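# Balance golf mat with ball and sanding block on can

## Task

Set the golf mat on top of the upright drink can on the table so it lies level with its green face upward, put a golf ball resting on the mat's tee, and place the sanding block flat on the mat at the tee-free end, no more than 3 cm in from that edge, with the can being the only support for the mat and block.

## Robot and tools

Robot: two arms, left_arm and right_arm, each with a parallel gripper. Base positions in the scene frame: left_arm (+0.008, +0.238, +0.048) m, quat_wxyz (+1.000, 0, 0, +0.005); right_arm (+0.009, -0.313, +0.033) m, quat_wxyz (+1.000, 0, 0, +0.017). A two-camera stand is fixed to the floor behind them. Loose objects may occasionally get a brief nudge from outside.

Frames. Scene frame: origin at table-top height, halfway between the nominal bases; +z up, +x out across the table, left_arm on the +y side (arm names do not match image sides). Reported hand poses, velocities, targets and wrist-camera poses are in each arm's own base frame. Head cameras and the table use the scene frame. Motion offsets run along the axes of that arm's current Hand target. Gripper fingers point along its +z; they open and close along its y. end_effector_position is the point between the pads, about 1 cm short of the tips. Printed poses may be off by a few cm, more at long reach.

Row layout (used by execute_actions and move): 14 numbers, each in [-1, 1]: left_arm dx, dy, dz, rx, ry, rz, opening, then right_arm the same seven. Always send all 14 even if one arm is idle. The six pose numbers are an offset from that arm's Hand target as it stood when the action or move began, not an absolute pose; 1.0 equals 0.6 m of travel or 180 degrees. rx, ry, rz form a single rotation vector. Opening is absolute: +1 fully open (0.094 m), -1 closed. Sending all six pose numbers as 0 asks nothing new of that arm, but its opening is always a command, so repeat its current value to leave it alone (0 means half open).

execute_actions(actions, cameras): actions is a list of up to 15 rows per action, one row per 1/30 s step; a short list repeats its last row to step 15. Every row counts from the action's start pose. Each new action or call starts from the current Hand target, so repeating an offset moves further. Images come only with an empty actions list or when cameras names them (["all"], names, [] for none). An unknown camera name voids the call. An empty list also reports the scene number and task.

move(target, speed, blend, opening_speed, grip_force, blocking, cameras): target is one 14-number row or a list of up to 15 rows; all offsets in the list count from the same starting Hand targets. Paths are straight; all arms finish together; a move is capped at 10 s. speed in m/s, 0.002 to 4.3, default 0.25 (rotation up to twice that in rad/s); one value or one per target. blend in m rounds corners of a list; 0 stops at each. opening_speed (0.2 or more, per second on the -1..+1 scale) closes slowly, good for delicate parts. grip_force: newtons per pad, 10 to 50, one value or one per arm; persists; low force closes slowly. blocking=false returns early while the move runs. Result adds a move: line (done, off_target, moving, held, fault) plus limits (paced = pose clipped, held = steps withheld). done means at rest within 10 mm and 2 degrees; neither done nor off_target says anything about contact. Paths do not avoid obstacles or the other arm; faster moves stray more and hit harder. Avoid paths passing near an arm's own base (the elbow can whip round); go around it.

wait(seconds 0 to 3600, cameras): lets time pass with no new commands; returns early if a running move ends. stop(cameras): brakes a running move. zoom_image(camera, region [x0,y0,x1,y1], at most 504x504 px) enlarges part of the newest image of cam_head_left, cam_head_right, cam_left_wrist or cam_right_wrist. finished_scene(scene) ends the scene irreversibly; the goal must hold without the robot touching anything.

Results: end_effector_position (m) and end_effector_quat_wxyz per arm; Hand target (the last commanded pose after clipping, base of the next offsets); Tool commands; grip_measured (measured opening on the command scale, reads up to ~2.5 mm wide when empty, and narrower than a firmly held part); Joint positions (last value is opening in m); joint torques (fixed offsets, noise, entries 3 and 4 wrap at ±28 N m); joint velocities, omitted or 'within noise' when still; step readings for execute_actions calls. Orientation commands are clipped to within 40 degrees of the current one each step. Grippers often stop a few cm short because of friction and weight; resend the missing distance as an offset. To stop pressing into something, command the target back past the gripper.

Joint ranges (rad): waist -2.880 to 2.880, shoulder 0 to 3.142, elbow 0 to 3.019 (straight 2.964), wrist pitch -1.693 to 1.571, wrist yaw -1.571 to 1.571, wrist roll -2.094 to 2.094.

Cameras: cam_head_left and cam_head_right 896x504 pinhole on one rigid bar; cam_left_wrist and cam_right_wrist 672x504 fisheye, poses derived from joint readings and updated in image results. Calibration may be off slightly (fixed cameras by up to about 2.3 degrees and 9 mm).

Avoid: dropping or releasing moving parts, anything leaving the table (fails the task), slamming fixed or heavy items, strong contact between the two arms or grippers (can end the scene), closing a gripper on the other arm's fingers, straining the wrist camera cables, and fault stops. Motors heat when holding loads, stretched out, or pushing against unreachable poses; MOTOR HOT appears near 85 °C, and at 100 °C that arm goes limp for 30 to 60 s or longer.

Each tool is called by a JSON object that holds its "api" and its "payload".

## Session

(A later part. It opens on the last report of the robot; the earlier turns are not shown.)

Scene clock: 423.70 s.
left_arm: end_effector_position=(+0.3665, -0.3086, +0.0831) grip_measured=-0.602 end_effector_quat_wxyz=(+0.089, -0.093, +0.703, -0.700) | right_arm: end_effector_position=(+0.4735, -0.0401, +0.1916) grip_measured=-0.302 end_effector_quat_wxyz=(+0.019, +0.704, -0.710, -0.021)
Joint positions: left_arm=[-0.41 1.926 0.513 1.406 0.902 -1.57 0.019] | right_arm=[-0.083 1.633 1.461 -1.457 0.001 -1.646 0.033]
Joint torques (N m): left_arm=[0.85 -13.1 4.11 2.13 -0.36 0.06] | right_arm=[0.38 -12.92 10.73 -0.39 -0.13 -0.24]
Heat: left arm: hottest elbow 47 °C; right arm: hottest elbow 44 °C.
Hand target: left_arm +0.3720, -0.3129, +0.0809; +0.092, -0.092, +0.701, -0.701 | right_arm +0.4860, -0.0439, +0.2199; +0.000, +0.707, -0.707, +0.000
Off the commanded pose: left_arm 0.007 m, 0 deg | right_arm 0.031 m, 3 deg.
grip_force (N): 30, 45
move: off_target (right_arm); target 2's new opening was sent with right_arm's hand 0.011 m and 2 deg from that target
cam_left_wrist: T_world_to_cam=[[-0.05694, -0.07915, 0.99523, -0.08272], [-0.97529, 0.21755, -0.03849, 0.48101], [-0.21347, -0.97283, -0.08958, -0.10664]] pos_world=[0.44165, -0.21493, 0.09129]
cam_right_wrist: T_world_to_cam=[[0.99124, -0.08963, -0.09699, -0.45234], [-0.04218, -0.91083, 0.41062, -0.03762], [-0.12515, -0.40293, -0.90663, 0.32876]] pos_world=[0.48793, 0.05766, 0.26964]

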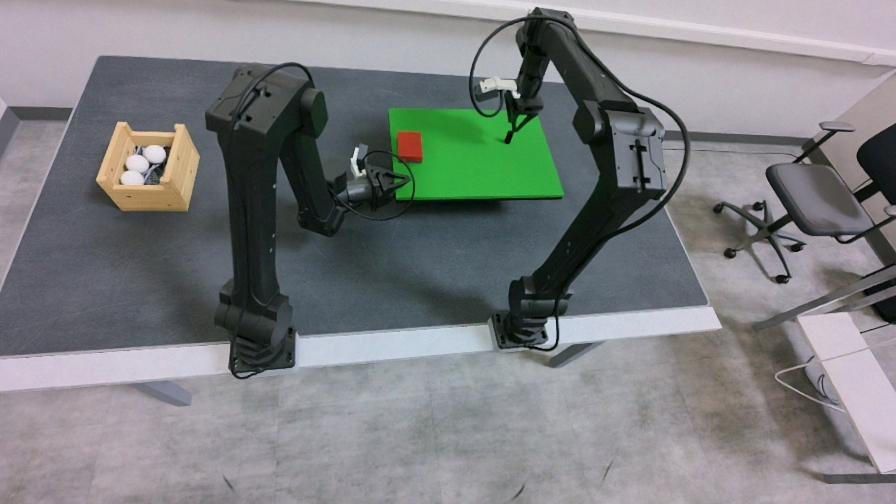

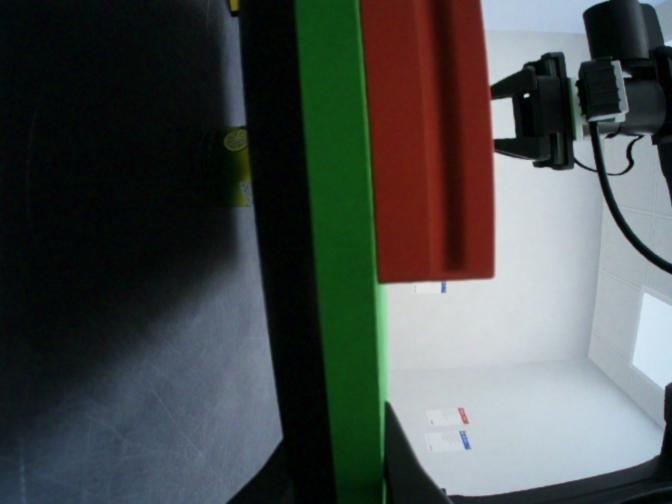

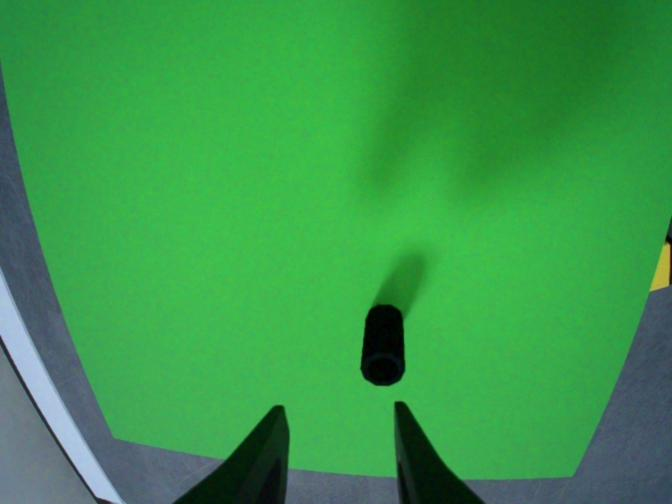

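{"api": "move", "payload": {"target": [[0,0,0,0,0,0,-0.75,0,0,0.03,0,0,0,0.1],[0,0,0,0,0,0,-0.75,0,0,0.1,0,0,0,0.1]], "speed": 0.05, "cameras": ["cam_right_wrist"]}}

Scene clock: 438.27 s.
left_arm: end_effector_position=(+0.3665, -0.3086, +0.0831) grip_measured=-0.602 end_effector_quat_wxyz=(+0.089, -0.093, +0.703, -0.700) | right_arm: end_effector_position=(+0.4845, -0.0410, +0.1682) grip_measured=+0.098 end_effector_quat_wxyz=(-0.002, +0.704, -0.710, +0.003)
Joint positions: left_arm=[-0.41 1.926 0.513 1.406 0.902 -1.57 0.019] | right_arm=[-0.083 1.633 1.4 -1.332 0.001 -1.646 0.052]
Joint torques (N m): left_arm=[1.03 -12.69 4 2.06 -0.36 0.07] | right_arm=[1.44 -9.76 6.48 0.75 -0.17 -0.18]
Heat: left arm: hottest elbow 45 °C; right arm: hottest elbow 47 °C.
Hand target: left_arm +0.3720, -0.3129, +0.0809; +0.092, -0.092, +0.701, -0.701 | right_arm +0.4861, -0.0440, +0.1600; +0.000, +0.707, -0.707, +0.000
Off the commanded pose: left_arm 0.007 m, 0 deg | right_arm 0.009 m, 1 deg.
grip_force (N): 30, 45
move: done
cam_right_wrist: T_world_to_cam=[[0.99538, -0.08999, -0.03351, -0.47827], [-0.06828, -0.90868, 0.41188, -0.01584], [-0.06751, -0.40769, -0.91062, 0.28112]] pos_world=[0.49396, 0.05718, 0.24649]

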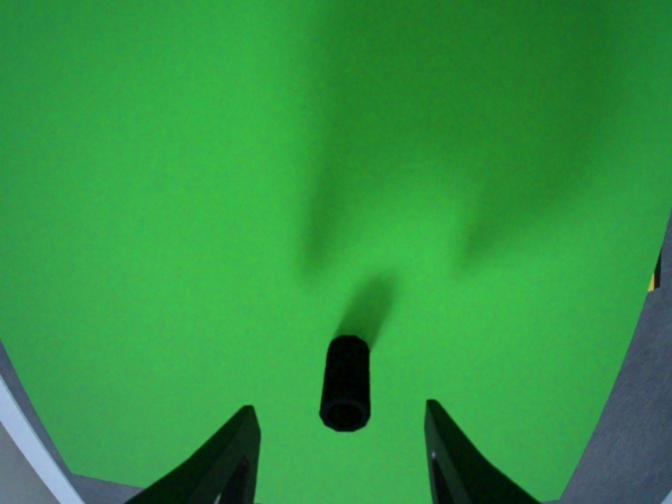

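{"api": "move", "payload": {"target": [[0,0,0,0,0,0,-0.75,0,0,0.0467,0,0,0,0.1],[0,0,0,0,0,0,-0.75,0,0,0.0467,0,0,0,-0.95]], "speed": 0.05, "opening_speed": 0.8, "cameras": ["cam_right_wrist","cam_head_left"]}}

Scene clock: 442.03 s.
left_arm: end_effector_position=(+0.3665, -0.3086, +0.0831) grip_measured=-0.602 end_effector_quat_wxyz=(+0.089, -0.093, +0.703, -0.700) | right_arm: end_effector_position=(+0.4852, -0.0411, +0.1422) grip_measured=-0.724 end_effector_quat_wxyz=(-0.004, +0.704, -0.710, +0.005)
Joint positions: left_arm=[-0.41 1.926 0.513 1.406 0.902 -1.57 0.019] | right_arm=[-0.083 1.648 1.348 -1.258 0.001 -1.646 0.013]
Joint torques (N m): left_arm=[0.91 -12.75 4.07 2.1 -0.36 0.06] | right_arm=[0.5 -9.35 6.39 0.69 -0.17 -0.22]
Heat: left arm: hottest elbow 45 °C; right arm: hottest elbow 47 °C.
Hand target: left_arm +0.3720, -0.3129, +0.0809; +0.092, -0.092, +0.701, -0.701 | right_arm +0.4862, -0.0440, +0.1319; +0.000, +0.707, -0.707, +0.000
Off the commanded pose: left_arm 0.007 m, 0 deg | right_arm 0.011 m, 1 deg.
grip_force (N): 30, 45
move: off_target (right_arm); target 2's new opening was sent with right_arm's hand 0.011 m and 1 deg from that target
cam_right_wrist: T_world_to_cam=[[0.99559, -0.08996, -0.02664, -0.48094], [-0.07106, -0.90844, 0.41192, -0.00377], [-0.06126, -0.40821, -0.91083, 0.25443]] pos_world=[0.49414, 0.05718, 0.22048]
Images, in order (width x height): cam_head_left 896x504, cam_right_wrist 672x504.

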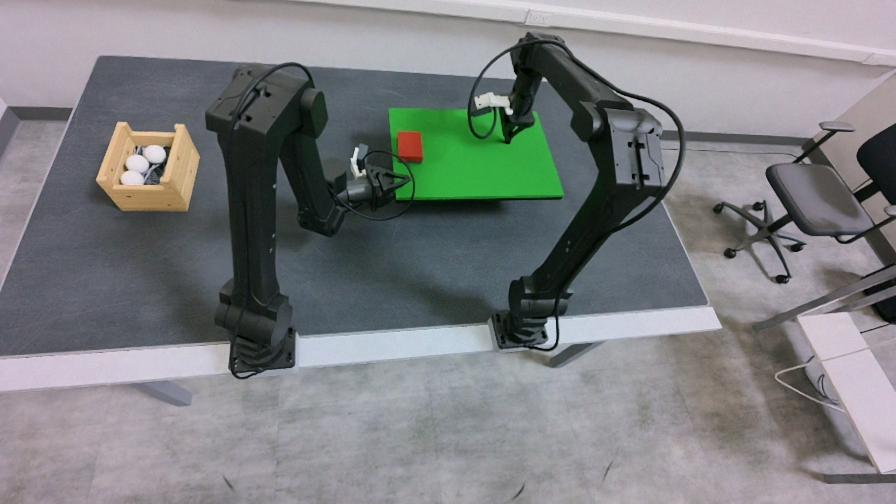

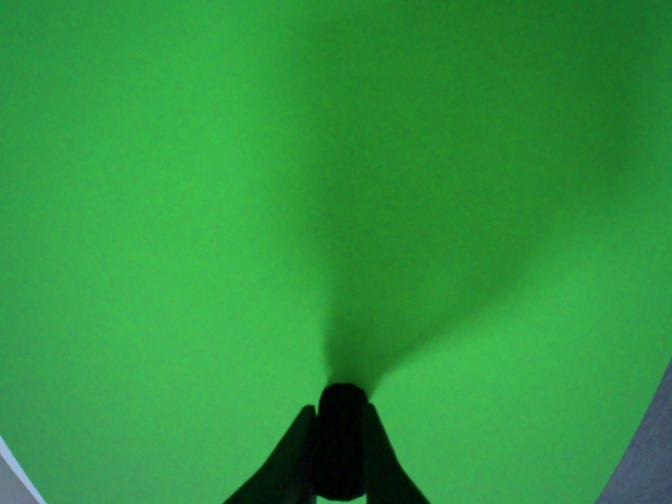

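{"api": "move", "payload": {"target": [0,-0.075,0,0,0,0,-0.75,0,0,-0.0833,0,0,0,-0.95], "speed": 0.035, "cameras": ["cam_head_left","cam_left_wrist"]}}

Scene clock: 446.43 s.
left_arm: end_effector_position=(+0.3648, -0.3102, +0.1061) grip_measured=-0.602 end_effector_quat_wxyz=(+0.070, -0.103, +0.710, -0.693) | right_arm: end_effector_position=(+0.4729, -0.0457, +0.1500) grip_measured=-0.725 end_effector_quat_wxyz=(+0.016, +0.701, -0.713, -0.015)
Joint positions: left_arm=[-0.412 1.804 0.505 1.249 0.913 -1.574 0.019] | right_arm=[-0.093 1.648 1.369 -1.336 0.006 -1.646 0.013]
Joint torques (N m): left_arm=[1.08 -16.73 4.44 2.04 -0.8 0.1] | right_arm=[1.55 -12.51 11.26 -1.5 -0.32 -0.24]
Heat: left arm: hottest elbow 45 °C; right arm: hottest elbow 47 °C.
Hand target: left_arm +0.3720, -0.3129, +0.1259; +0.092, -0.092, +0.701, -0.701 | right_arm +0.4861, -0.0441, +0.1819; +0.000, +0.707, -0.707, +0.000
Off the commanded pose: left_arm 0.021 m, 3 deg | right_arm 0.035 m, 3 deg.
grip_force (N): 30, 45
move: off_target (left_arm, right_arm)
cam_left_wrist: T_world_to_cam=[[-0.01528, -0.0942, 0.99544, -0.12568], [-0.97309, 0.23031, 0.00686, 0.47879], [-0.22991, -0.96855, -0.09519, -0.09853]] pos_world=[0.44134, -0.21754, 0.11244]

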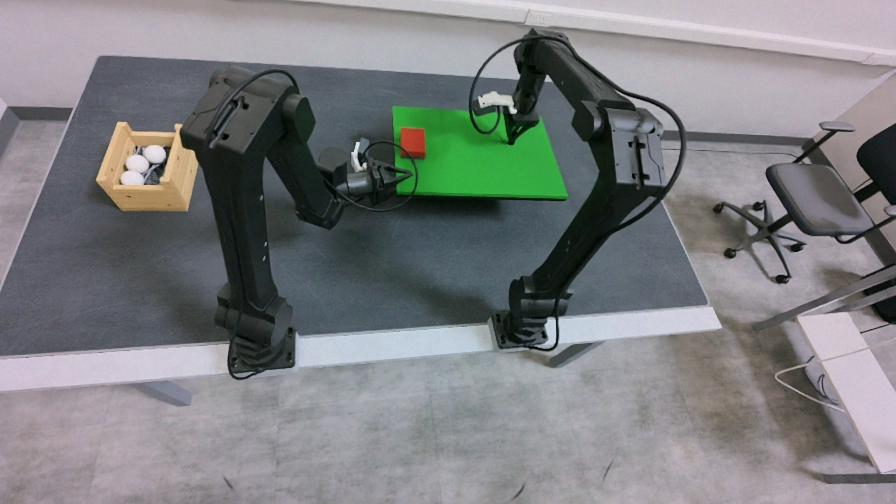

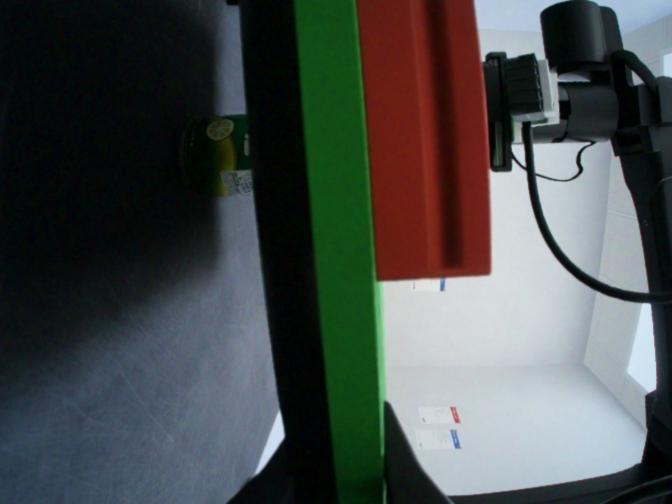

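{"api": "move", "payload": {"target": [0,0,0,0,0,0,-0.75,0,0,-0.03,0,0,0,-0.95], "speed": 0.035}}

Scene clock: 448.13 s.
left_arm: end_effector_position=(+0.3647, -0.3105, +0.1101) grip_measured=-0.602 end_effector_quat_wxyz=(+0.072, -0.101, +0.709, -0.695) | right_arm: end_effector_position=(+0.4725, -0.0458, +0.1605) grip_measured=-0.725 end_effector_quat_wxyz=(+0.020, +0.700, -0.713, -0.020)
Joint positions: left_arm=[-0.413 1.795 0.505 1.249 0.913 -1.578 0.019] | right_arm=[-0.093 1.648 1.397 -1.377 0.006 -1.646 0.013]
Joint torques (N m): left_arm=[1.08 -15.97 4.52 2.02 -0.8 0.13] | right_arm=[2.14 -13.63 11.6 -1.58 -0.27 -0.19]
Heat: left arm: hottest elbow 45 °C; right arm: hottest elbow 47 °C.
Hand target: left_arm +0.3720, -0.3129, +0.1260; +0.093, -0.092, +0.701, -0.701 | right_arm +0.4861, -0.0440, +0.1998; +0.000, +0.707, -0.707, +0.000
Off the commanded pose: left_arm 0.018 m, 3 deg | right_arm 0.042 m, 3 deg.
grip_force (N): 30, 45
move: off_target (right_arm)

{"api": "move", "payload": {"target": [0.0268,0,0.0998,0,0,0,-0.75,0.1033,0,0,0,0,0,-0.95], "speed": 0.04, "cameras": ["cam_head_left","cam_left_wrist","cam_head_right"]}}

Scene clock: 452.20 s.
left_arm: end_effector_position=(+0.3574, -0.3659, +0.1175) grip_measured=-0.602 end_effector_quat_wxyz=(+0.077, -0.101, +0.707, -0.695) | right_arm: end_effector_position=(+0.4687, -0.0997, +0.1684) grip_measured=-0.725 end_effector_quat_wxyz=(+0.015, +0.702, -0.712, -0.020)
Joint positions: left_arm=[-0.56 1.795 0.556 1.21 0.76 -1.582 0.019] | right_arm=[-0.208 1.65 1.422 -1.392 0.003 -1.763 0.013]
Joint torques (N m): left_arm=[1.32 -13.63 6.95 1.85 -0.55 0.18] | right_arm=[1.14 -11.93 12.03 -1.14 -0.19 -0.21]
Heat: left arm: hottest elbow 44 °C; right arm: hottest elbow 48 °C.
Hand target: left_arm +0.3719, -0.3750, +0.1260; +0.093, -0.092, +0.701, -0.701 | right_arm +0.4860, -0.1060, +0.1998; +0.000, +0.707, -0.707, +0.000
Off the commanded pose: left_arm 0.019 m, 2 deg | right_arm 0.036 m, 3 deg.
grip_force (N): 30, 45
move: off_target (left_arm, right_arm)
cam_left_wrist: T_world_to_cam=[[-0.02824, -0.08792, 0.99573, -0.13558], [-0.97432, 0.22503, -0.00776, 0.48458], [-0.22338, -0.97038, -0.09202, -0.15651]] pos_world=[0.43334, -0.27284, 0.12436]
Images, in order (width x height): cam_head_left 896x504, cam_head_right 896x504, cam_left_wrist 672x504.

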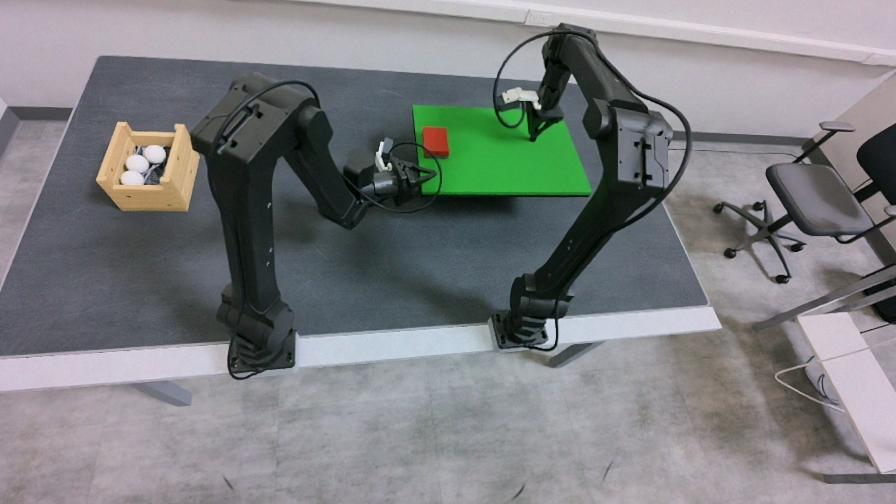

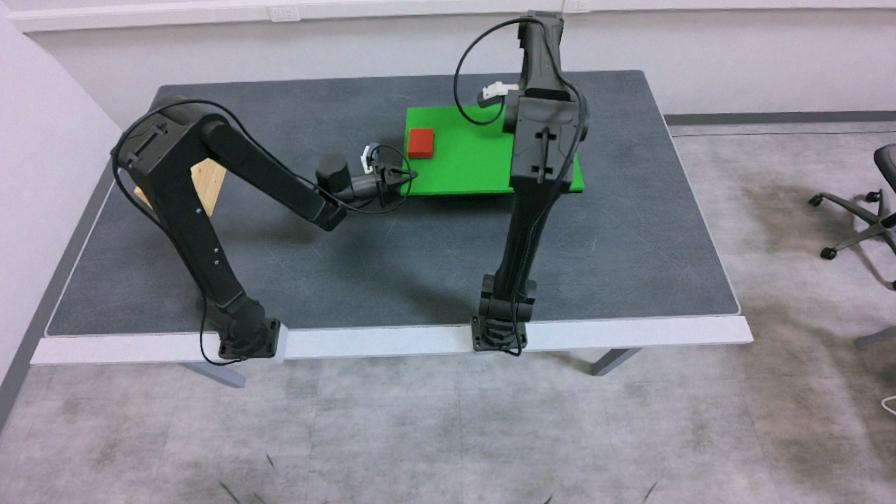

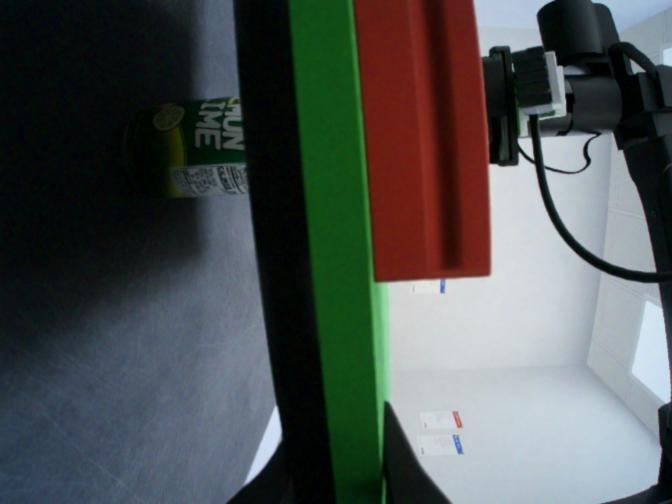

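{"api": "zoom_image", "payload": {"camera": "cam_left_wrist", "region": [90, 60, 290, 260]}}

{"api": "zoom_image", "payload": {"camera": "cam_head_left", "region": [390, 80, 610, 220]}}

Scaled by 2.520 from the camera's image (finer frame: 960x720).

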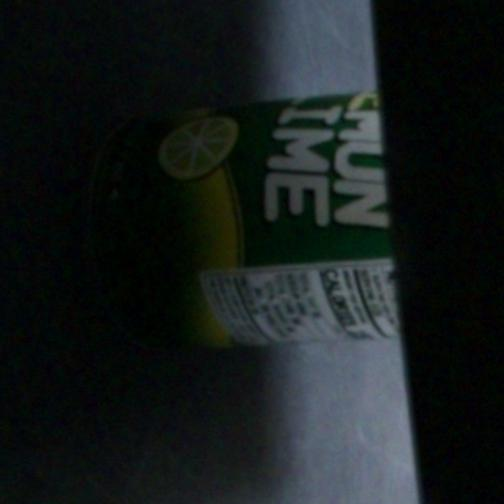

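Scaled by 2.291.

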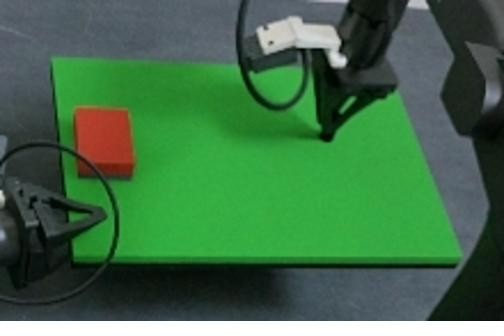

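{"api": "move", "payload": {"target": [-0.0048,0.0717,0.0013,0,0,0,-0.75,0,-0.0033,0.1163,0,0,0,-0.95], "speed": 0.035, "cameras": ["cam_head_left","cam_left_wrist"]}}

{"api": "zoom_image", "payload": {"camera": "cam_head_left", "region": [390, 80, 610, 220]}}

Scene clock: 463.67 s.
left_arm: end_effector_position=(+0.3677, -0.3713, +0.0900) grip_measured=-0.604 end_effector_quat_wxyz=(+0.088, -0.094, +0.701, -0.701) | right_arm: end_effector_position=(+0.4877, -0.1037, +0.1407) grip_measured=-0.726 end_effector_quat_wxyz=(+0.000, +0.704, -0.710, +0.001)
Joint positions: left_arm=[-0.56 1.927 0.594 1.331 0.753 -1.579 0.019] | right_arm=[-0.208 1.685 1.392 -1.276 0.001 -1.771 0.013]
Joint torques (N m): left_arm=[1.32 -12.22 4.94 2.33 -0.1 0.16] | right_arm=[1.38 -10.23 5.75 1.35 -0.23 -0.26]
Heat: left arm: hottest elbow 44 °C; right arm: hottest elbow 51 °C.
Hand target: left_arm +0.3749, -0.3749, +0.0829; +0.092, -0.092, +0.701, -0.701 | right_arm +0.4880, -0.1061, +0.1300; +0.000, +0.707, -0.707, +0.000
Off the commanded pose: left_arm 0.011 m, 1 deg | right_arm 0.011 m, 0 deg.
grip_force (N): 30, 45
move: off_target (left_arm, right_arm)
cam_left_wrist: T_world_to_cam=[[-0.05363, -0.0747, 0.99576, -0.09418], [-0.97517, 0.21851, -0.03613, 0.49606], [-0.21489, -0.97297, -0.08457, -0.16681]] pos_world=[0.44285, -0.27773, 0.09759]

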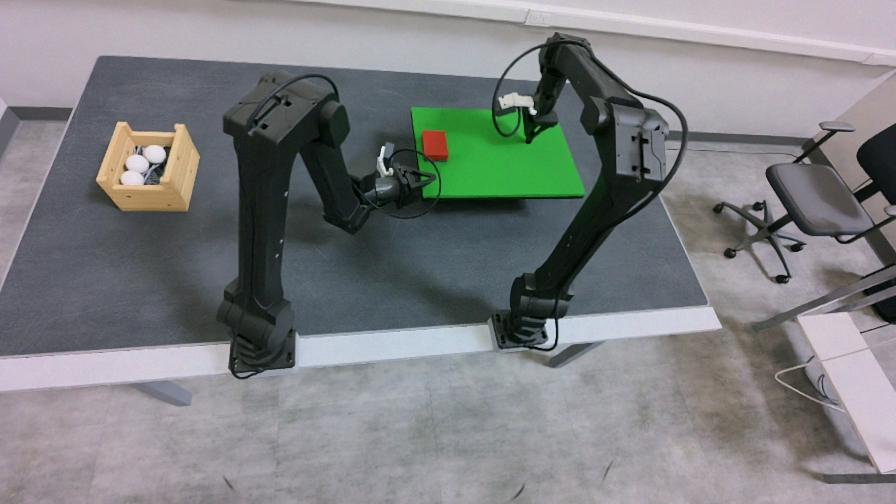

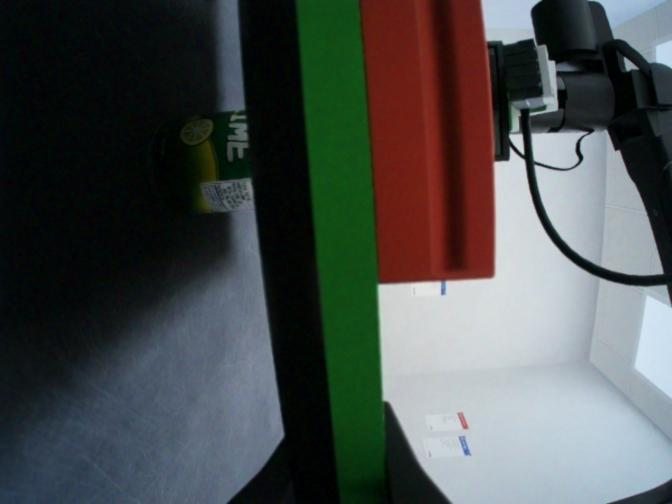

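Scaled by 2.291.

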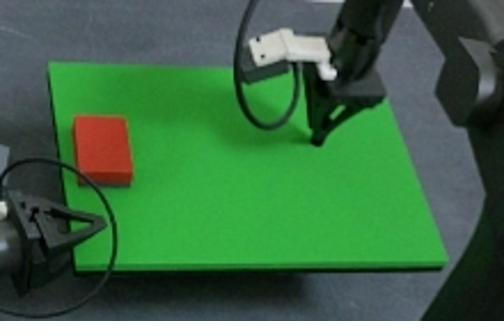

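{"api": "move", "payload": {"target": [[0,0.0133,0,0,0,0,-0.75,0,0,0,0,0,0,-0.95],[0,0.0133,0,0,0,0,0.3,0,0,0,0,0,0,-0.95]], "speed": 0.02, "opening_speed": 0.4, "cameras": ["cam_head_left","cam_left_wrist"]}}

{"api": "zoom_image", "payload": {"camera": "cam_head_left", "region": [390, 80, 610, 220]}}

Scene clock: 470.40 s.
left_arm: end_effector_position=(+0.3686, -0.3719, +0.0792) grip_measured=+0.297 end_effector_quat_wxyz=(+0.089, -0.094, +0.701, -0.701) | right_arm: end_effector_position=(+0.4894, -0.1042, +0.1402) grip_measured=-0.726 end_effector_quat_wxyz=(-0.002, +0.705, -0.709, +0.005)
Joint positions: left_arm=[-0.56 1.967 0.602 1.364 0.753 -1.577 0.061] | right_arm=[-0.208 1.685 1.39 -1.266 0.002 -1.773 0.013]
Joint torques (N m): left_arm=[1.67 -13.45 4.51 1.96 -0.1 0.14] | right_arm=[1.44 -11.22 5.75 0.83 -0.2 -0.19]
Heat: left arm: hottest elbow 44 °C; right arm: hottest elbow 49 °C.
Hand target: left_arm +0.3748, -0.3749, +0.0748; +0.092, -0.092, +0.701, -0.701 | right_arm +0.4881, -0.1060, +0.1302; +0.000, +0.707, -0.707, +0.000
Off the commanded pose: left_arm 0.008 m, 0 deg | right_arm 0.010 m, 1 deg.
grip_force (N): 30, 45
move: done; target 2's new opening was sent with left_arm's hand 0.015 m and 1 deg from that target
cam_left_wrist: T_world_to_cam=[[-0.05613, -0.07511, 0.99559, -0.0825], [-0.97516, 0.21812, -0.03852, 0.49676], [-0.21427, -0.97303, -0.08548, -0.16822]] pos_world=[0.44375, -0.27823, 0.08689]

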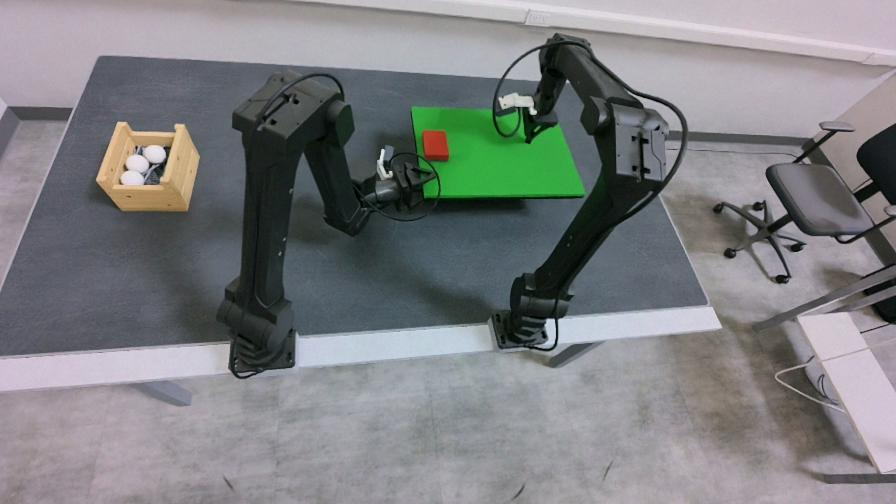

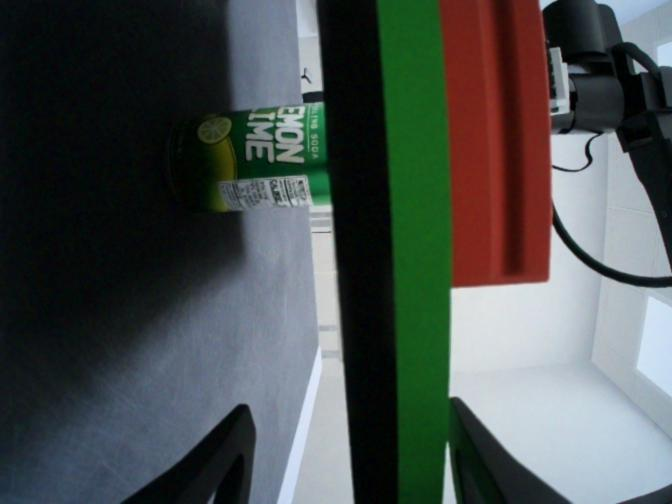

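Scaled by 2.291.

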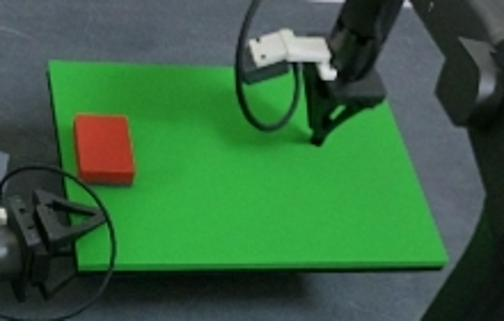

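{"api": "move", "payload": {"target": [[0,-0.0333,0,0,0,0,0.3,0,0,-0.015,0,0,0,-0.95],[0,-0.0333,0,0,0,0,0.3,0,0,-0.015,0,0,0,-0.3]], "speed": 0.03, "opening_speed": 0.4, "cameras": ["cam_head_left","cam_left_wrist","cam_right_wrist"]}}

{"api": "zoom_image", "payload": {"camera": "cam_head_left", "region": [390, 80, 610, 220]}}

Scene clock: 475.93 s.
left_arm: end_effector_position=(+0.3700, -0.3727, +0.0871) grip_measured=+0.298 end_effector_quat_wxyz=(+0.085, -0.097, +0.704, -0.698) | right_arm: end_effector_position=(+0.4894, -0.1042, +0.1402) grip_measured=-0.303 end_effector_quat_wxyz=(-0.002, +0.705, -0.709, +0.005)
Joint positions: left_arm=[-0.56 1.931 0.602 1.315 0.753 -1.577 0.061] | right_arm=[-0.208 1.685 1.39 -1.266 0.002 -1.774 0.033]
Joint torques (N m): left_arm=[1.38 -16.85 4.19 1.44 -0.09 0.14] | right_arm=[1.49 -10.99 6.84 -0.17 -0.22 -0.18]
Heat: left arm: hottest elbow 44 °C; right arm: hottest elbow 49 °C.
Hand target: left_arm +0.3748, -0.3749, +0.0949; +0.092, -0.092, +0.701, -0.701 | right_arm +0.4881, -0.1060, +0.1392; +0.000, +0.707, -0.707, +0.000
Off the commanded pose: left_arm 0.009 m, 1 deg | right_arm 0.003 m, 1 deg.
grip_force (N): 30, 45
move: done
cam_left_wrist: T_world_to_cam=[[-0.04543, -0.08177, 0.99562, -0.09686], [-0.97551, 0.21835, -0.02658, 0.49771], [-0.21522, -0.97244, -0.08968, -0.16714]] pos_world=[0.44515, -0.27913, 0.09468]
cam_right_wrist: T_world_to_cam=[[0.99574, -0.08734, -0.02953, -0.49028], [-0.06739, -0.90803, 0.41345, -0.06195], [-0.06293, -0.40969, -0.91005, 0.22762]] pos_world=[0.49834, -0.00582, 0.21828]

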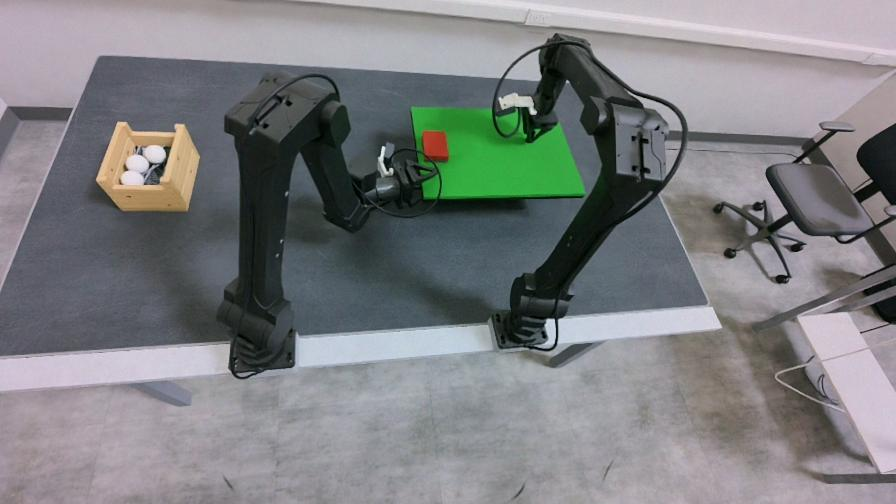

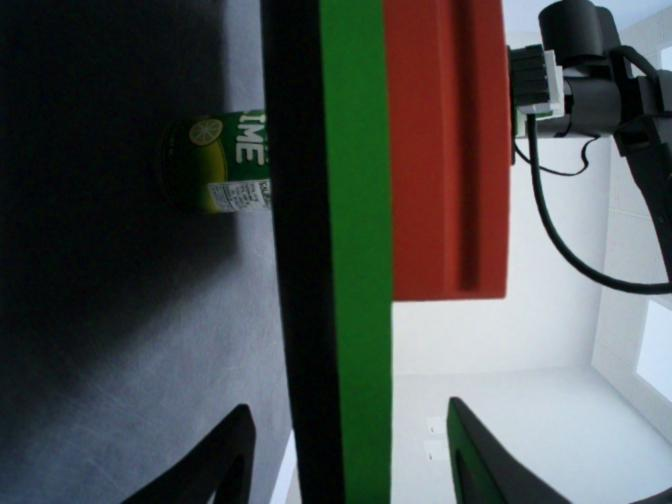

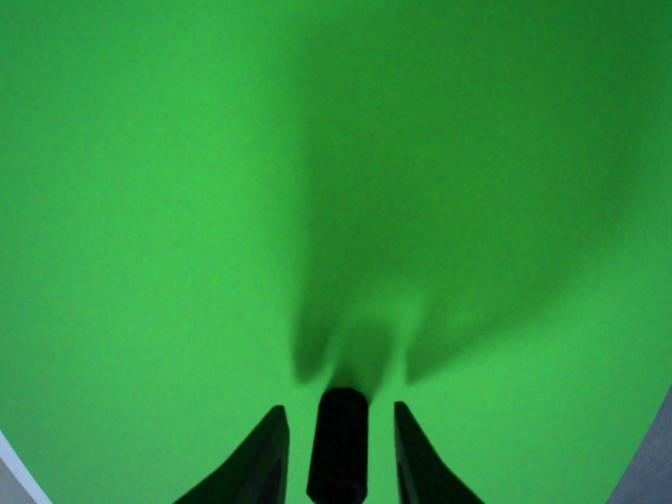

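Scaled by 2.291.

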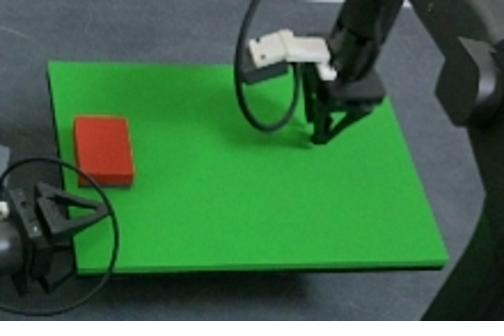

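{"api": "move", "payload": {"target": [[0,0,0,0,0,0,0.3,0,0,0,0,0,0,0.1],[0,0,0,0,0,0,0.3,0,-0.0133,-0.08,0,0,0,0.1],[0,0,0,0,0,0,0.3,0,-0.0133,-0.22,0,0,0,0.1]], "speed": 0.05, "blend": [0,0.01,0], "opening_speed": 0.5, "cameras": ["cam_head_left","cam_left_wrist","cam_right_wrist"]}}

Scene clock: 485.43 s.
left_arm: end_effector_position=(+0.3700, -0.3727, +0.0871) grip_measured=+0.298 end_effector_quat_wxyz=(+0.085, -0.097, +0.704, -0.698) | right_arm: end_effector_position=(+0.4872, -0.1037, +0.2396) grip_measured=+0.098 end_effector_quat_wxyz=(+0.018, +0.705, -0.709, -0.026)
Joint positions: left_arm=[-0.56 1.931 0.602 1.315 0.753 -1.577 0.061] | right_arm=[-0.208 1.683 1.652 -1.602 0.002 -1.774 0.052]
Joint torques (N m): left_arm=[1.38 -16.67 4.25 1.47 -0.08 0.13] | right_arm=[1.73 -13.27 10.95 -0.62 -0.15 -0.05]
Heat: left arm: hottest elbow 43 °C; right arm: hottest elbow 48 °C.
Hand target: left_arm +0.3748, -0.3749, +0.0949; +0.092, -0.092, +0.701, -0.701 | right_arm +0.4960, -0.1060, +0.2711; +0.000, +0.707, -0.707, +0.000
Off the commanded pose: left_arm 0.009 m, 1 deg | right_arm 0.033 m, 4 deg.
grip_force (N): 30, 45
move: off_target (right_arm)
cam_left_wrist: T_world_to_cam=[[-0.04543, -0.08177, 0.99562, -0.09686], [-0.97551, 0.21835, -0.02658, 0.49771], [-0.21522, -0.97244, -0.08968, -0.16714]] pos_world=[0.44515, -0.27913, 0.09468]
cam_right_wrist: T_world_to_cam=[[0.99101, -0.08642, -0.10213, -0.46528], [-0.03814, -0.91419, 0.40349, -0.11532], [-0.12823, -0.39596, -0.90927, 0.35123]] pos_world=[0.50174, -0.00656, 0.31837]

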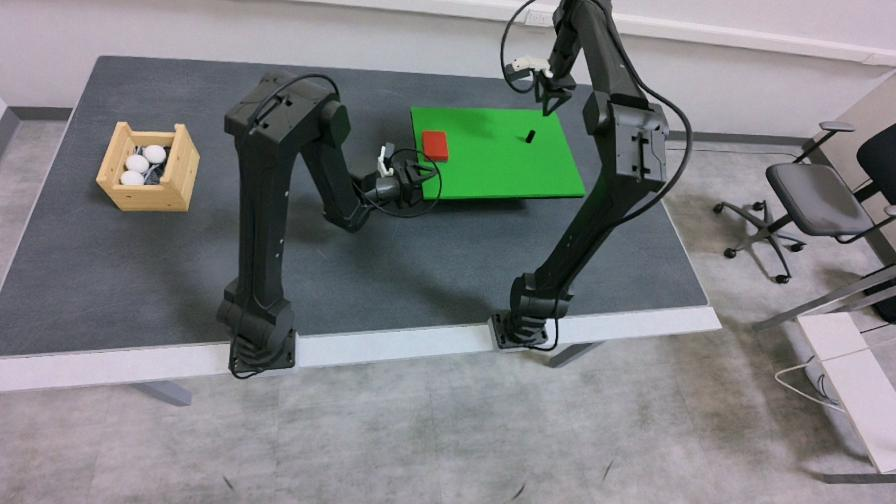

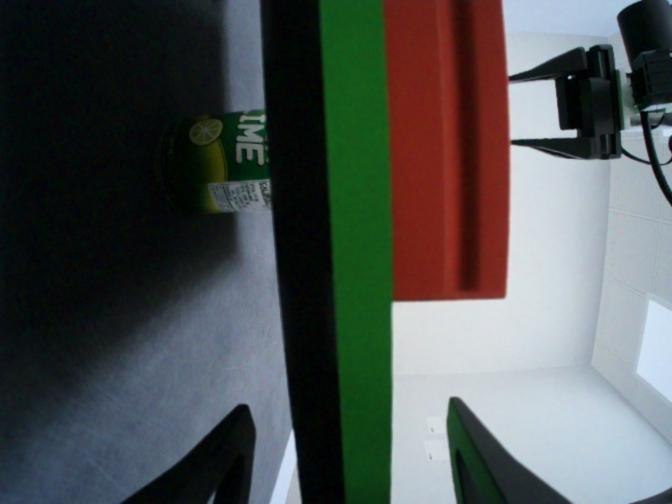

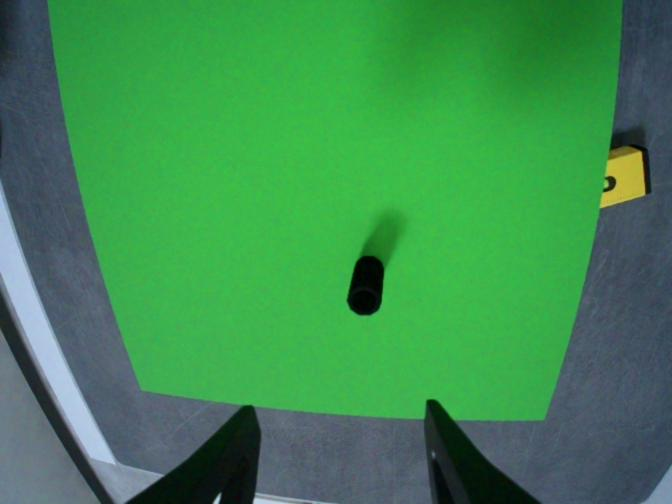

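{"api": "move", "payload": {"target": [[0,0,-0.13,0,0,0,0.3,0.1567,0.0767,-0.0483,0,0,0.4,0.1],[0,0,-0.13,0,0,0,0.3,0.24,0.16,-0.0483,0,0,0.833,0.1],[0,0,-0.13,0,0,0,0.3,0.1567,0.16,0.0433,-0.1546,-0.6202,0.6202,0.1]], "speed": 0.28, "blend": [0.02,0.02,0], "cameras": ["cam_head_left","cam_left_wrist","cam_right_wrist"]}}

Scene clock: 515.83 s.
left_arm: end_effector_position=(+0.3544, -0.3034, +0.0859) grip_measured=+0.298 end_effector_quat_wxyz=(+0.079, -0.102, +0.706, -0.696) | right_arm: end_effector_position=(+0.3996, -0.1988, +0.2513) grip_measured=+0.098 end_effector_quat_wxyz=(+0.366, +0.361, +0.609, +0.604)
Joint positions: left_arm=[-0.409 1.889 0.475 1.384 0.906 -1.577 0.061] | right_arm=[-0.85 1.393 0.636 0.744 -1.341 1.548 0.052]
Joint torques (N m): left_arm=[2.02 -15.21 2.24 2.81 0.16 0.13] | right_arm=[1.14 -5.48 5.83 2.69 -0.01 -0.05]
Heat: left arm: hottest elbow 42 °C; right arm: hottest elbow 51 °C.
Hand target: left_arm +0.3547, -0.2996, +0.0948; +0.092, -0.092, +0.701, -0.701 | right_arm +0.3999, -0.2001, +0.2451; +0.364, +0.364, +0.606, +0.606
Off the commanded pose: left_arm 0.010 m, 2 deg | right_arm 0.006 m, 1 deg.
grip_force (N): 30, 45
move: done
cam_left_wrist: T_world_to_cam=[[-0.03004, -0.08644, 0.9958, -0.0976], [-0.97532, 0.22058, -0.01028, 0.4666], [-0.21876, -0.97153, -0.09093, -0.10147]] pos_world=[0.42995, -0.20994, 0.09276]
cam_right_wrist: T_world_to_cam=[[-0.0015, 0.08082, -0.99673, 0.26922], [-0.79136, 0.60925, 0.05059, 0.48227], [0.61135, 0.78885, 0.06304, 0.00867]] pos_world=[0.37675, -0.32242, 0.24339]

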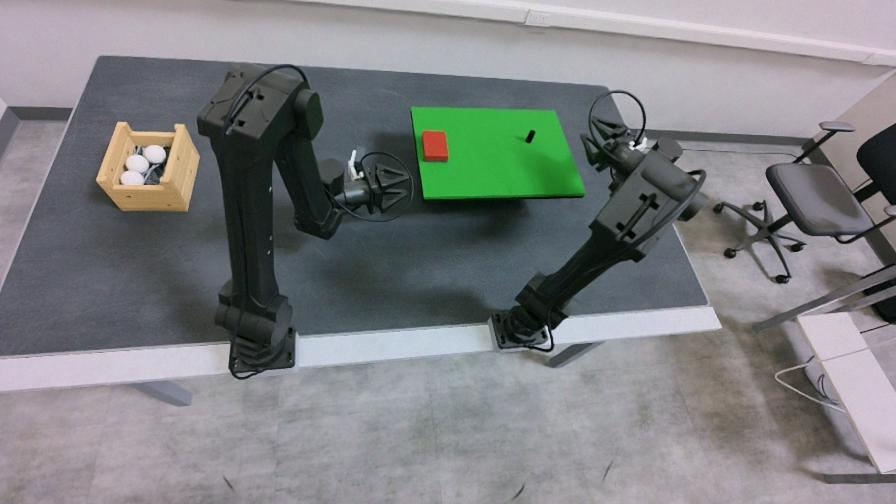

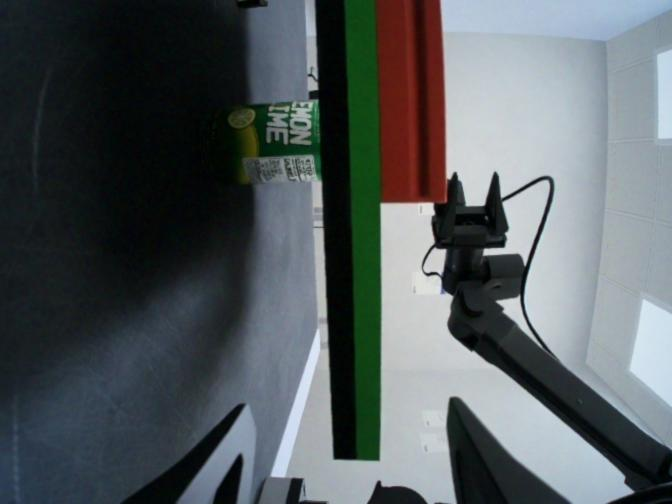

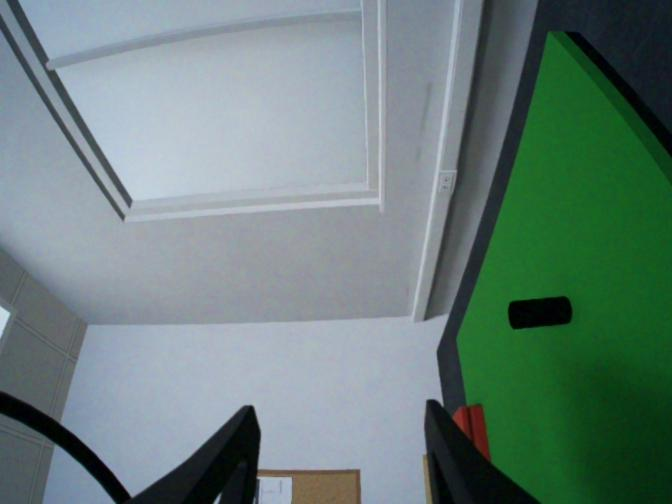

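{"api": "zoom_image", "payload": {"camera": "cam_head_left", "region": [400, 90, 600, 210]}}

{"api": "execute_actions", "payload": {"actions": [], "cameras": ["cam_head_right"]}}

{"api": "zoom_image", "payload": {"camera": "cam_head_right", "region": [390, 90, 610, 230]}}

Scaled by 2.520.

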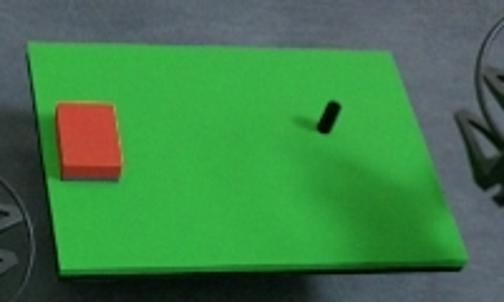

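Scene clock: 518.40 s.
left_arm: end_effector_position=(+0.3544, -0.3034, +0.0859) grip_measured=+0.298 end_effector_quat_wxyz=(+0.079, -0.102, +0.706, -0.696) | right_arm: end_effector_position=(+0.3996, -0.1988, +0.2513) grip_measured=+0.098 end_effector_quat_wxyz=(+0.366, +0.361, +0.609, +0.604)
Joint positions: left_arm=[-0.409 1.889 0.475 1.384 0.906 -1.577 0.061] | right_arm=[-0.85 1.393 0.636 0.744 -1.341 1.549 0.052]
Joint velocities: within noise
Joint torques (N m): left_arm=[1.85 -15.21 2.14 2.71 0.15 0.13] | right_arm=[1.61 -5.71 5.5 2.84 0.04 -0.04]
Heat: left arm: hottest elbow 42 °C; right arm: hottest elbow 50 °C.
Hand target: left_arm +0.3547, -0.2996, +0.0948; +0.092, -0.092, +0.701, -0.701 | right_arm +0.3999, -0.2001, +0.2451; +0.364, +0.364, +0.606, +0.606
Tool commands: left_gripper/opening=+0.3 right_gripper/opening=+0.1
Off the commanded pose: left_arm 0.010 m, 2 deg | right_arm 0.006 m, 1 deg.
grip_force (N): 30, 45
Images, in order (width x height): cam_head_right 896x504.

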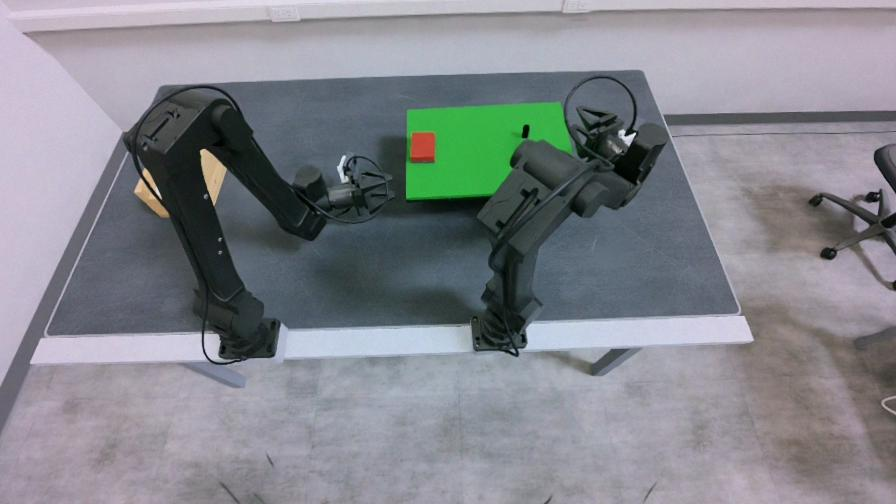

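Scaled by 2.291.

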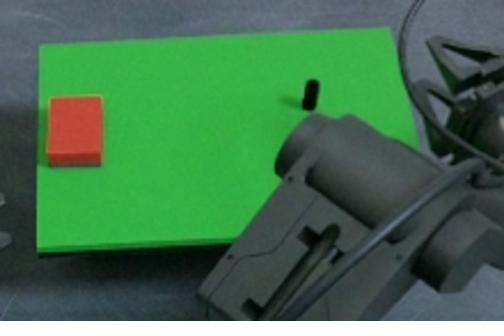

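{"api": "move", "payload": {"target": [[-0.0107,-0.1253,-0.1345,0,0,0,0.3,0,0,0,0,0,0,0.1],[-0.0947,-0.2753,-0.319,-0.3568,-0.1306,0.3567,0.3,0,0,0,0,0,0,0.1],[-0.351,-0.242,-0.8888,-0.4547,0.247,0.247,0.4,0,0,0,0,0,0,0.1]], "speed": [0.15,0.3,0.3], "blend": [0.03,0.03,0], "cameras": ["cam_head_left","cam_left_wrist"]}}

Scene clock: 539.37 s.
left_arm: end_effector_position=(+0.4099, +0.2606, +0.2296) grip_measured=+0.397 end_effector_quat_wxyz=(-0.005, +0.356, +0.934, -0.008) | right_arm: end_effector_position=(+0.3996, -0.1988, +0.2513) grip_measured=+0.098 end_effector_quat_wxyz=(+0.366, +0.361, +0.609, +0.604)
Joint positions: left_arm=[0.568 1.624 1.551 -1.518 0.002 1.296 0.066] | right_arm=[-0.85 1.393 0.636 0.744 -1.341 1.549 0.052]
Joint torques (N m): left_arm=[1.73 -15.68 11.56 -0.47 0.05 0.06] | right_arm=[1.61 -5.89 5.72 2.61 0 -0.13]
Heat: left arm: hottest elbow 42 °C; right arm: hottest elbow 48 °C.
Hand target: left_arm +0.4201, +0.2700, +0.2403; +0.000, +0.359, +0.933, +0.000 | right_arm +0.3998, -0.2000, +0.2452; +0.364, +0.365, +0.607, +0.605
Off the commanded pose: left_arm 0.017 m, 1 deg | right_arm 0.006 m, 1 deg.
grip_force (N): 30, 45
move: off_target (left_arm); target 3's new opening was sent with left_arm's hand 0.017 m and 1 deg from that target
cam_left_wrist: T_world_to_cam=[[-0.72328, -0.68952, -0.03787, 0.48837], [-0.62436, 0.62954, 0.46244, 0.03878], [-0.29502, 0.35812, -0.88584, 0.33891]] pos_world=[0.47743, 0.19096, 0.30079]

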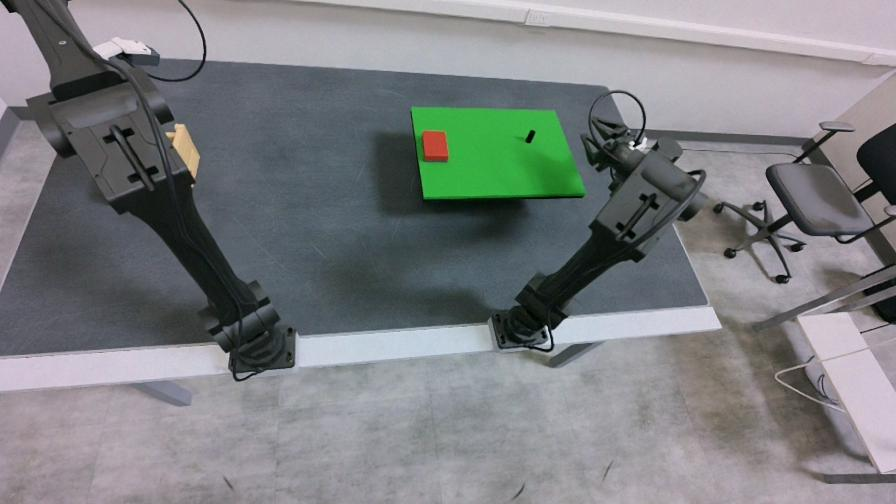

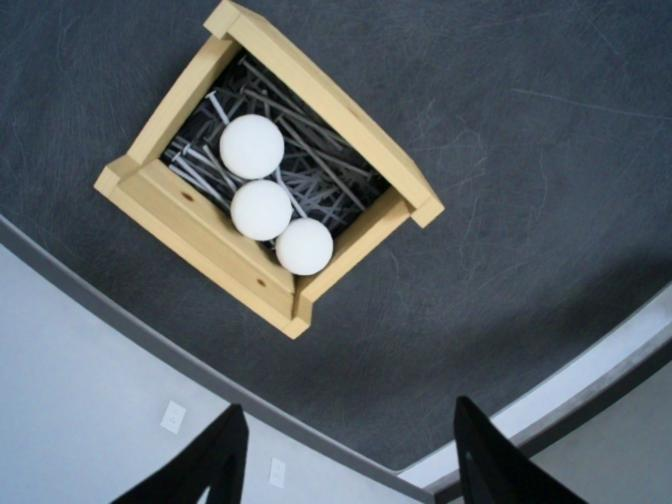

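{"api": "move", "payload": {"target": [-0.0643,0.1028,0.2167,0,0,0,0.4,0,0,0,0,0,0,0.1], "speed": 0.15, "cameras": ["cam_left_wrist"]}}

Scene clock: 545.57 s.
left_arm: end_effector_position=(+0.4737, +0.2851, +0.1048) grip_measured=+0.398 end_effector_quat_wxyz=(-0.010, +0.358, +0.934, -0.014) | right_arm: end_effector_position=(+0.3996, -0.1988, +0.2513) grip_measured=+0.098 end_effector_quat_wxyz=(+0.366, +0.361, +0.609, +0.604)
Joint positions: left_arm=[0.543 1.87 1.551 -1.285 0.002 1.275 0.066] | right_arm=[-0.85 1.393 0.636 0.744 -1.341 1.549 0.052]
Joint torques (N m): left_arm=[0.79 -19.9 10.13 0.53 0.07 -0.09] | right_arm=[1.73 -6.07 5.64 2.59 -0.05 -0.1]
Heat: left arm: hottest elbow 44 °C; right arm: hottest elbow 48 °C.
Hand target: left_arm +0.4902, +0.2900, +0.1104; +0.000, +0.359, +0.933, +0.000 | right_arm +0.3998, -0.2000, +0.2452; +0.364, +0.365, +0.607, +0.605
Off the commanded pose: left_arm 0.018 m, 2 deg | right_arm 0.006 m, 1 deg.
grip_force (N): 30, 45
move: off_target (left_arm)
cam_left_wrist: T_world_to_cam=[[-0.72626, -0.68698, -0.02456, 0.54595], [-0.61643, 0.63503, 0.46557, 0.1153], [-0.30424, 0.35326, -0.88467, 0.244]] pos_world=[0.5418, 0.21565, 0.17559]

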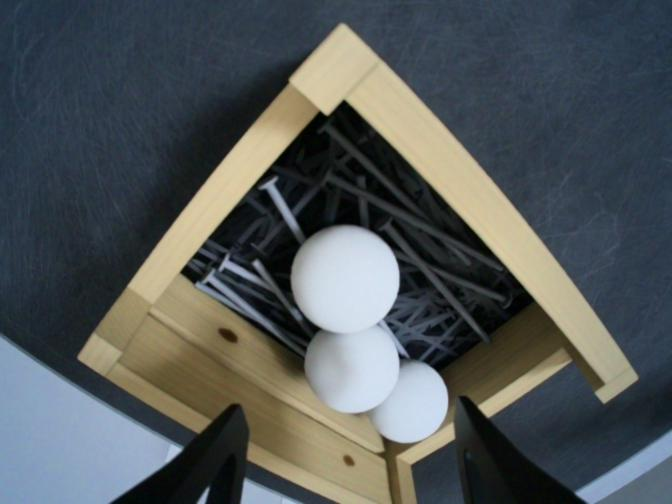

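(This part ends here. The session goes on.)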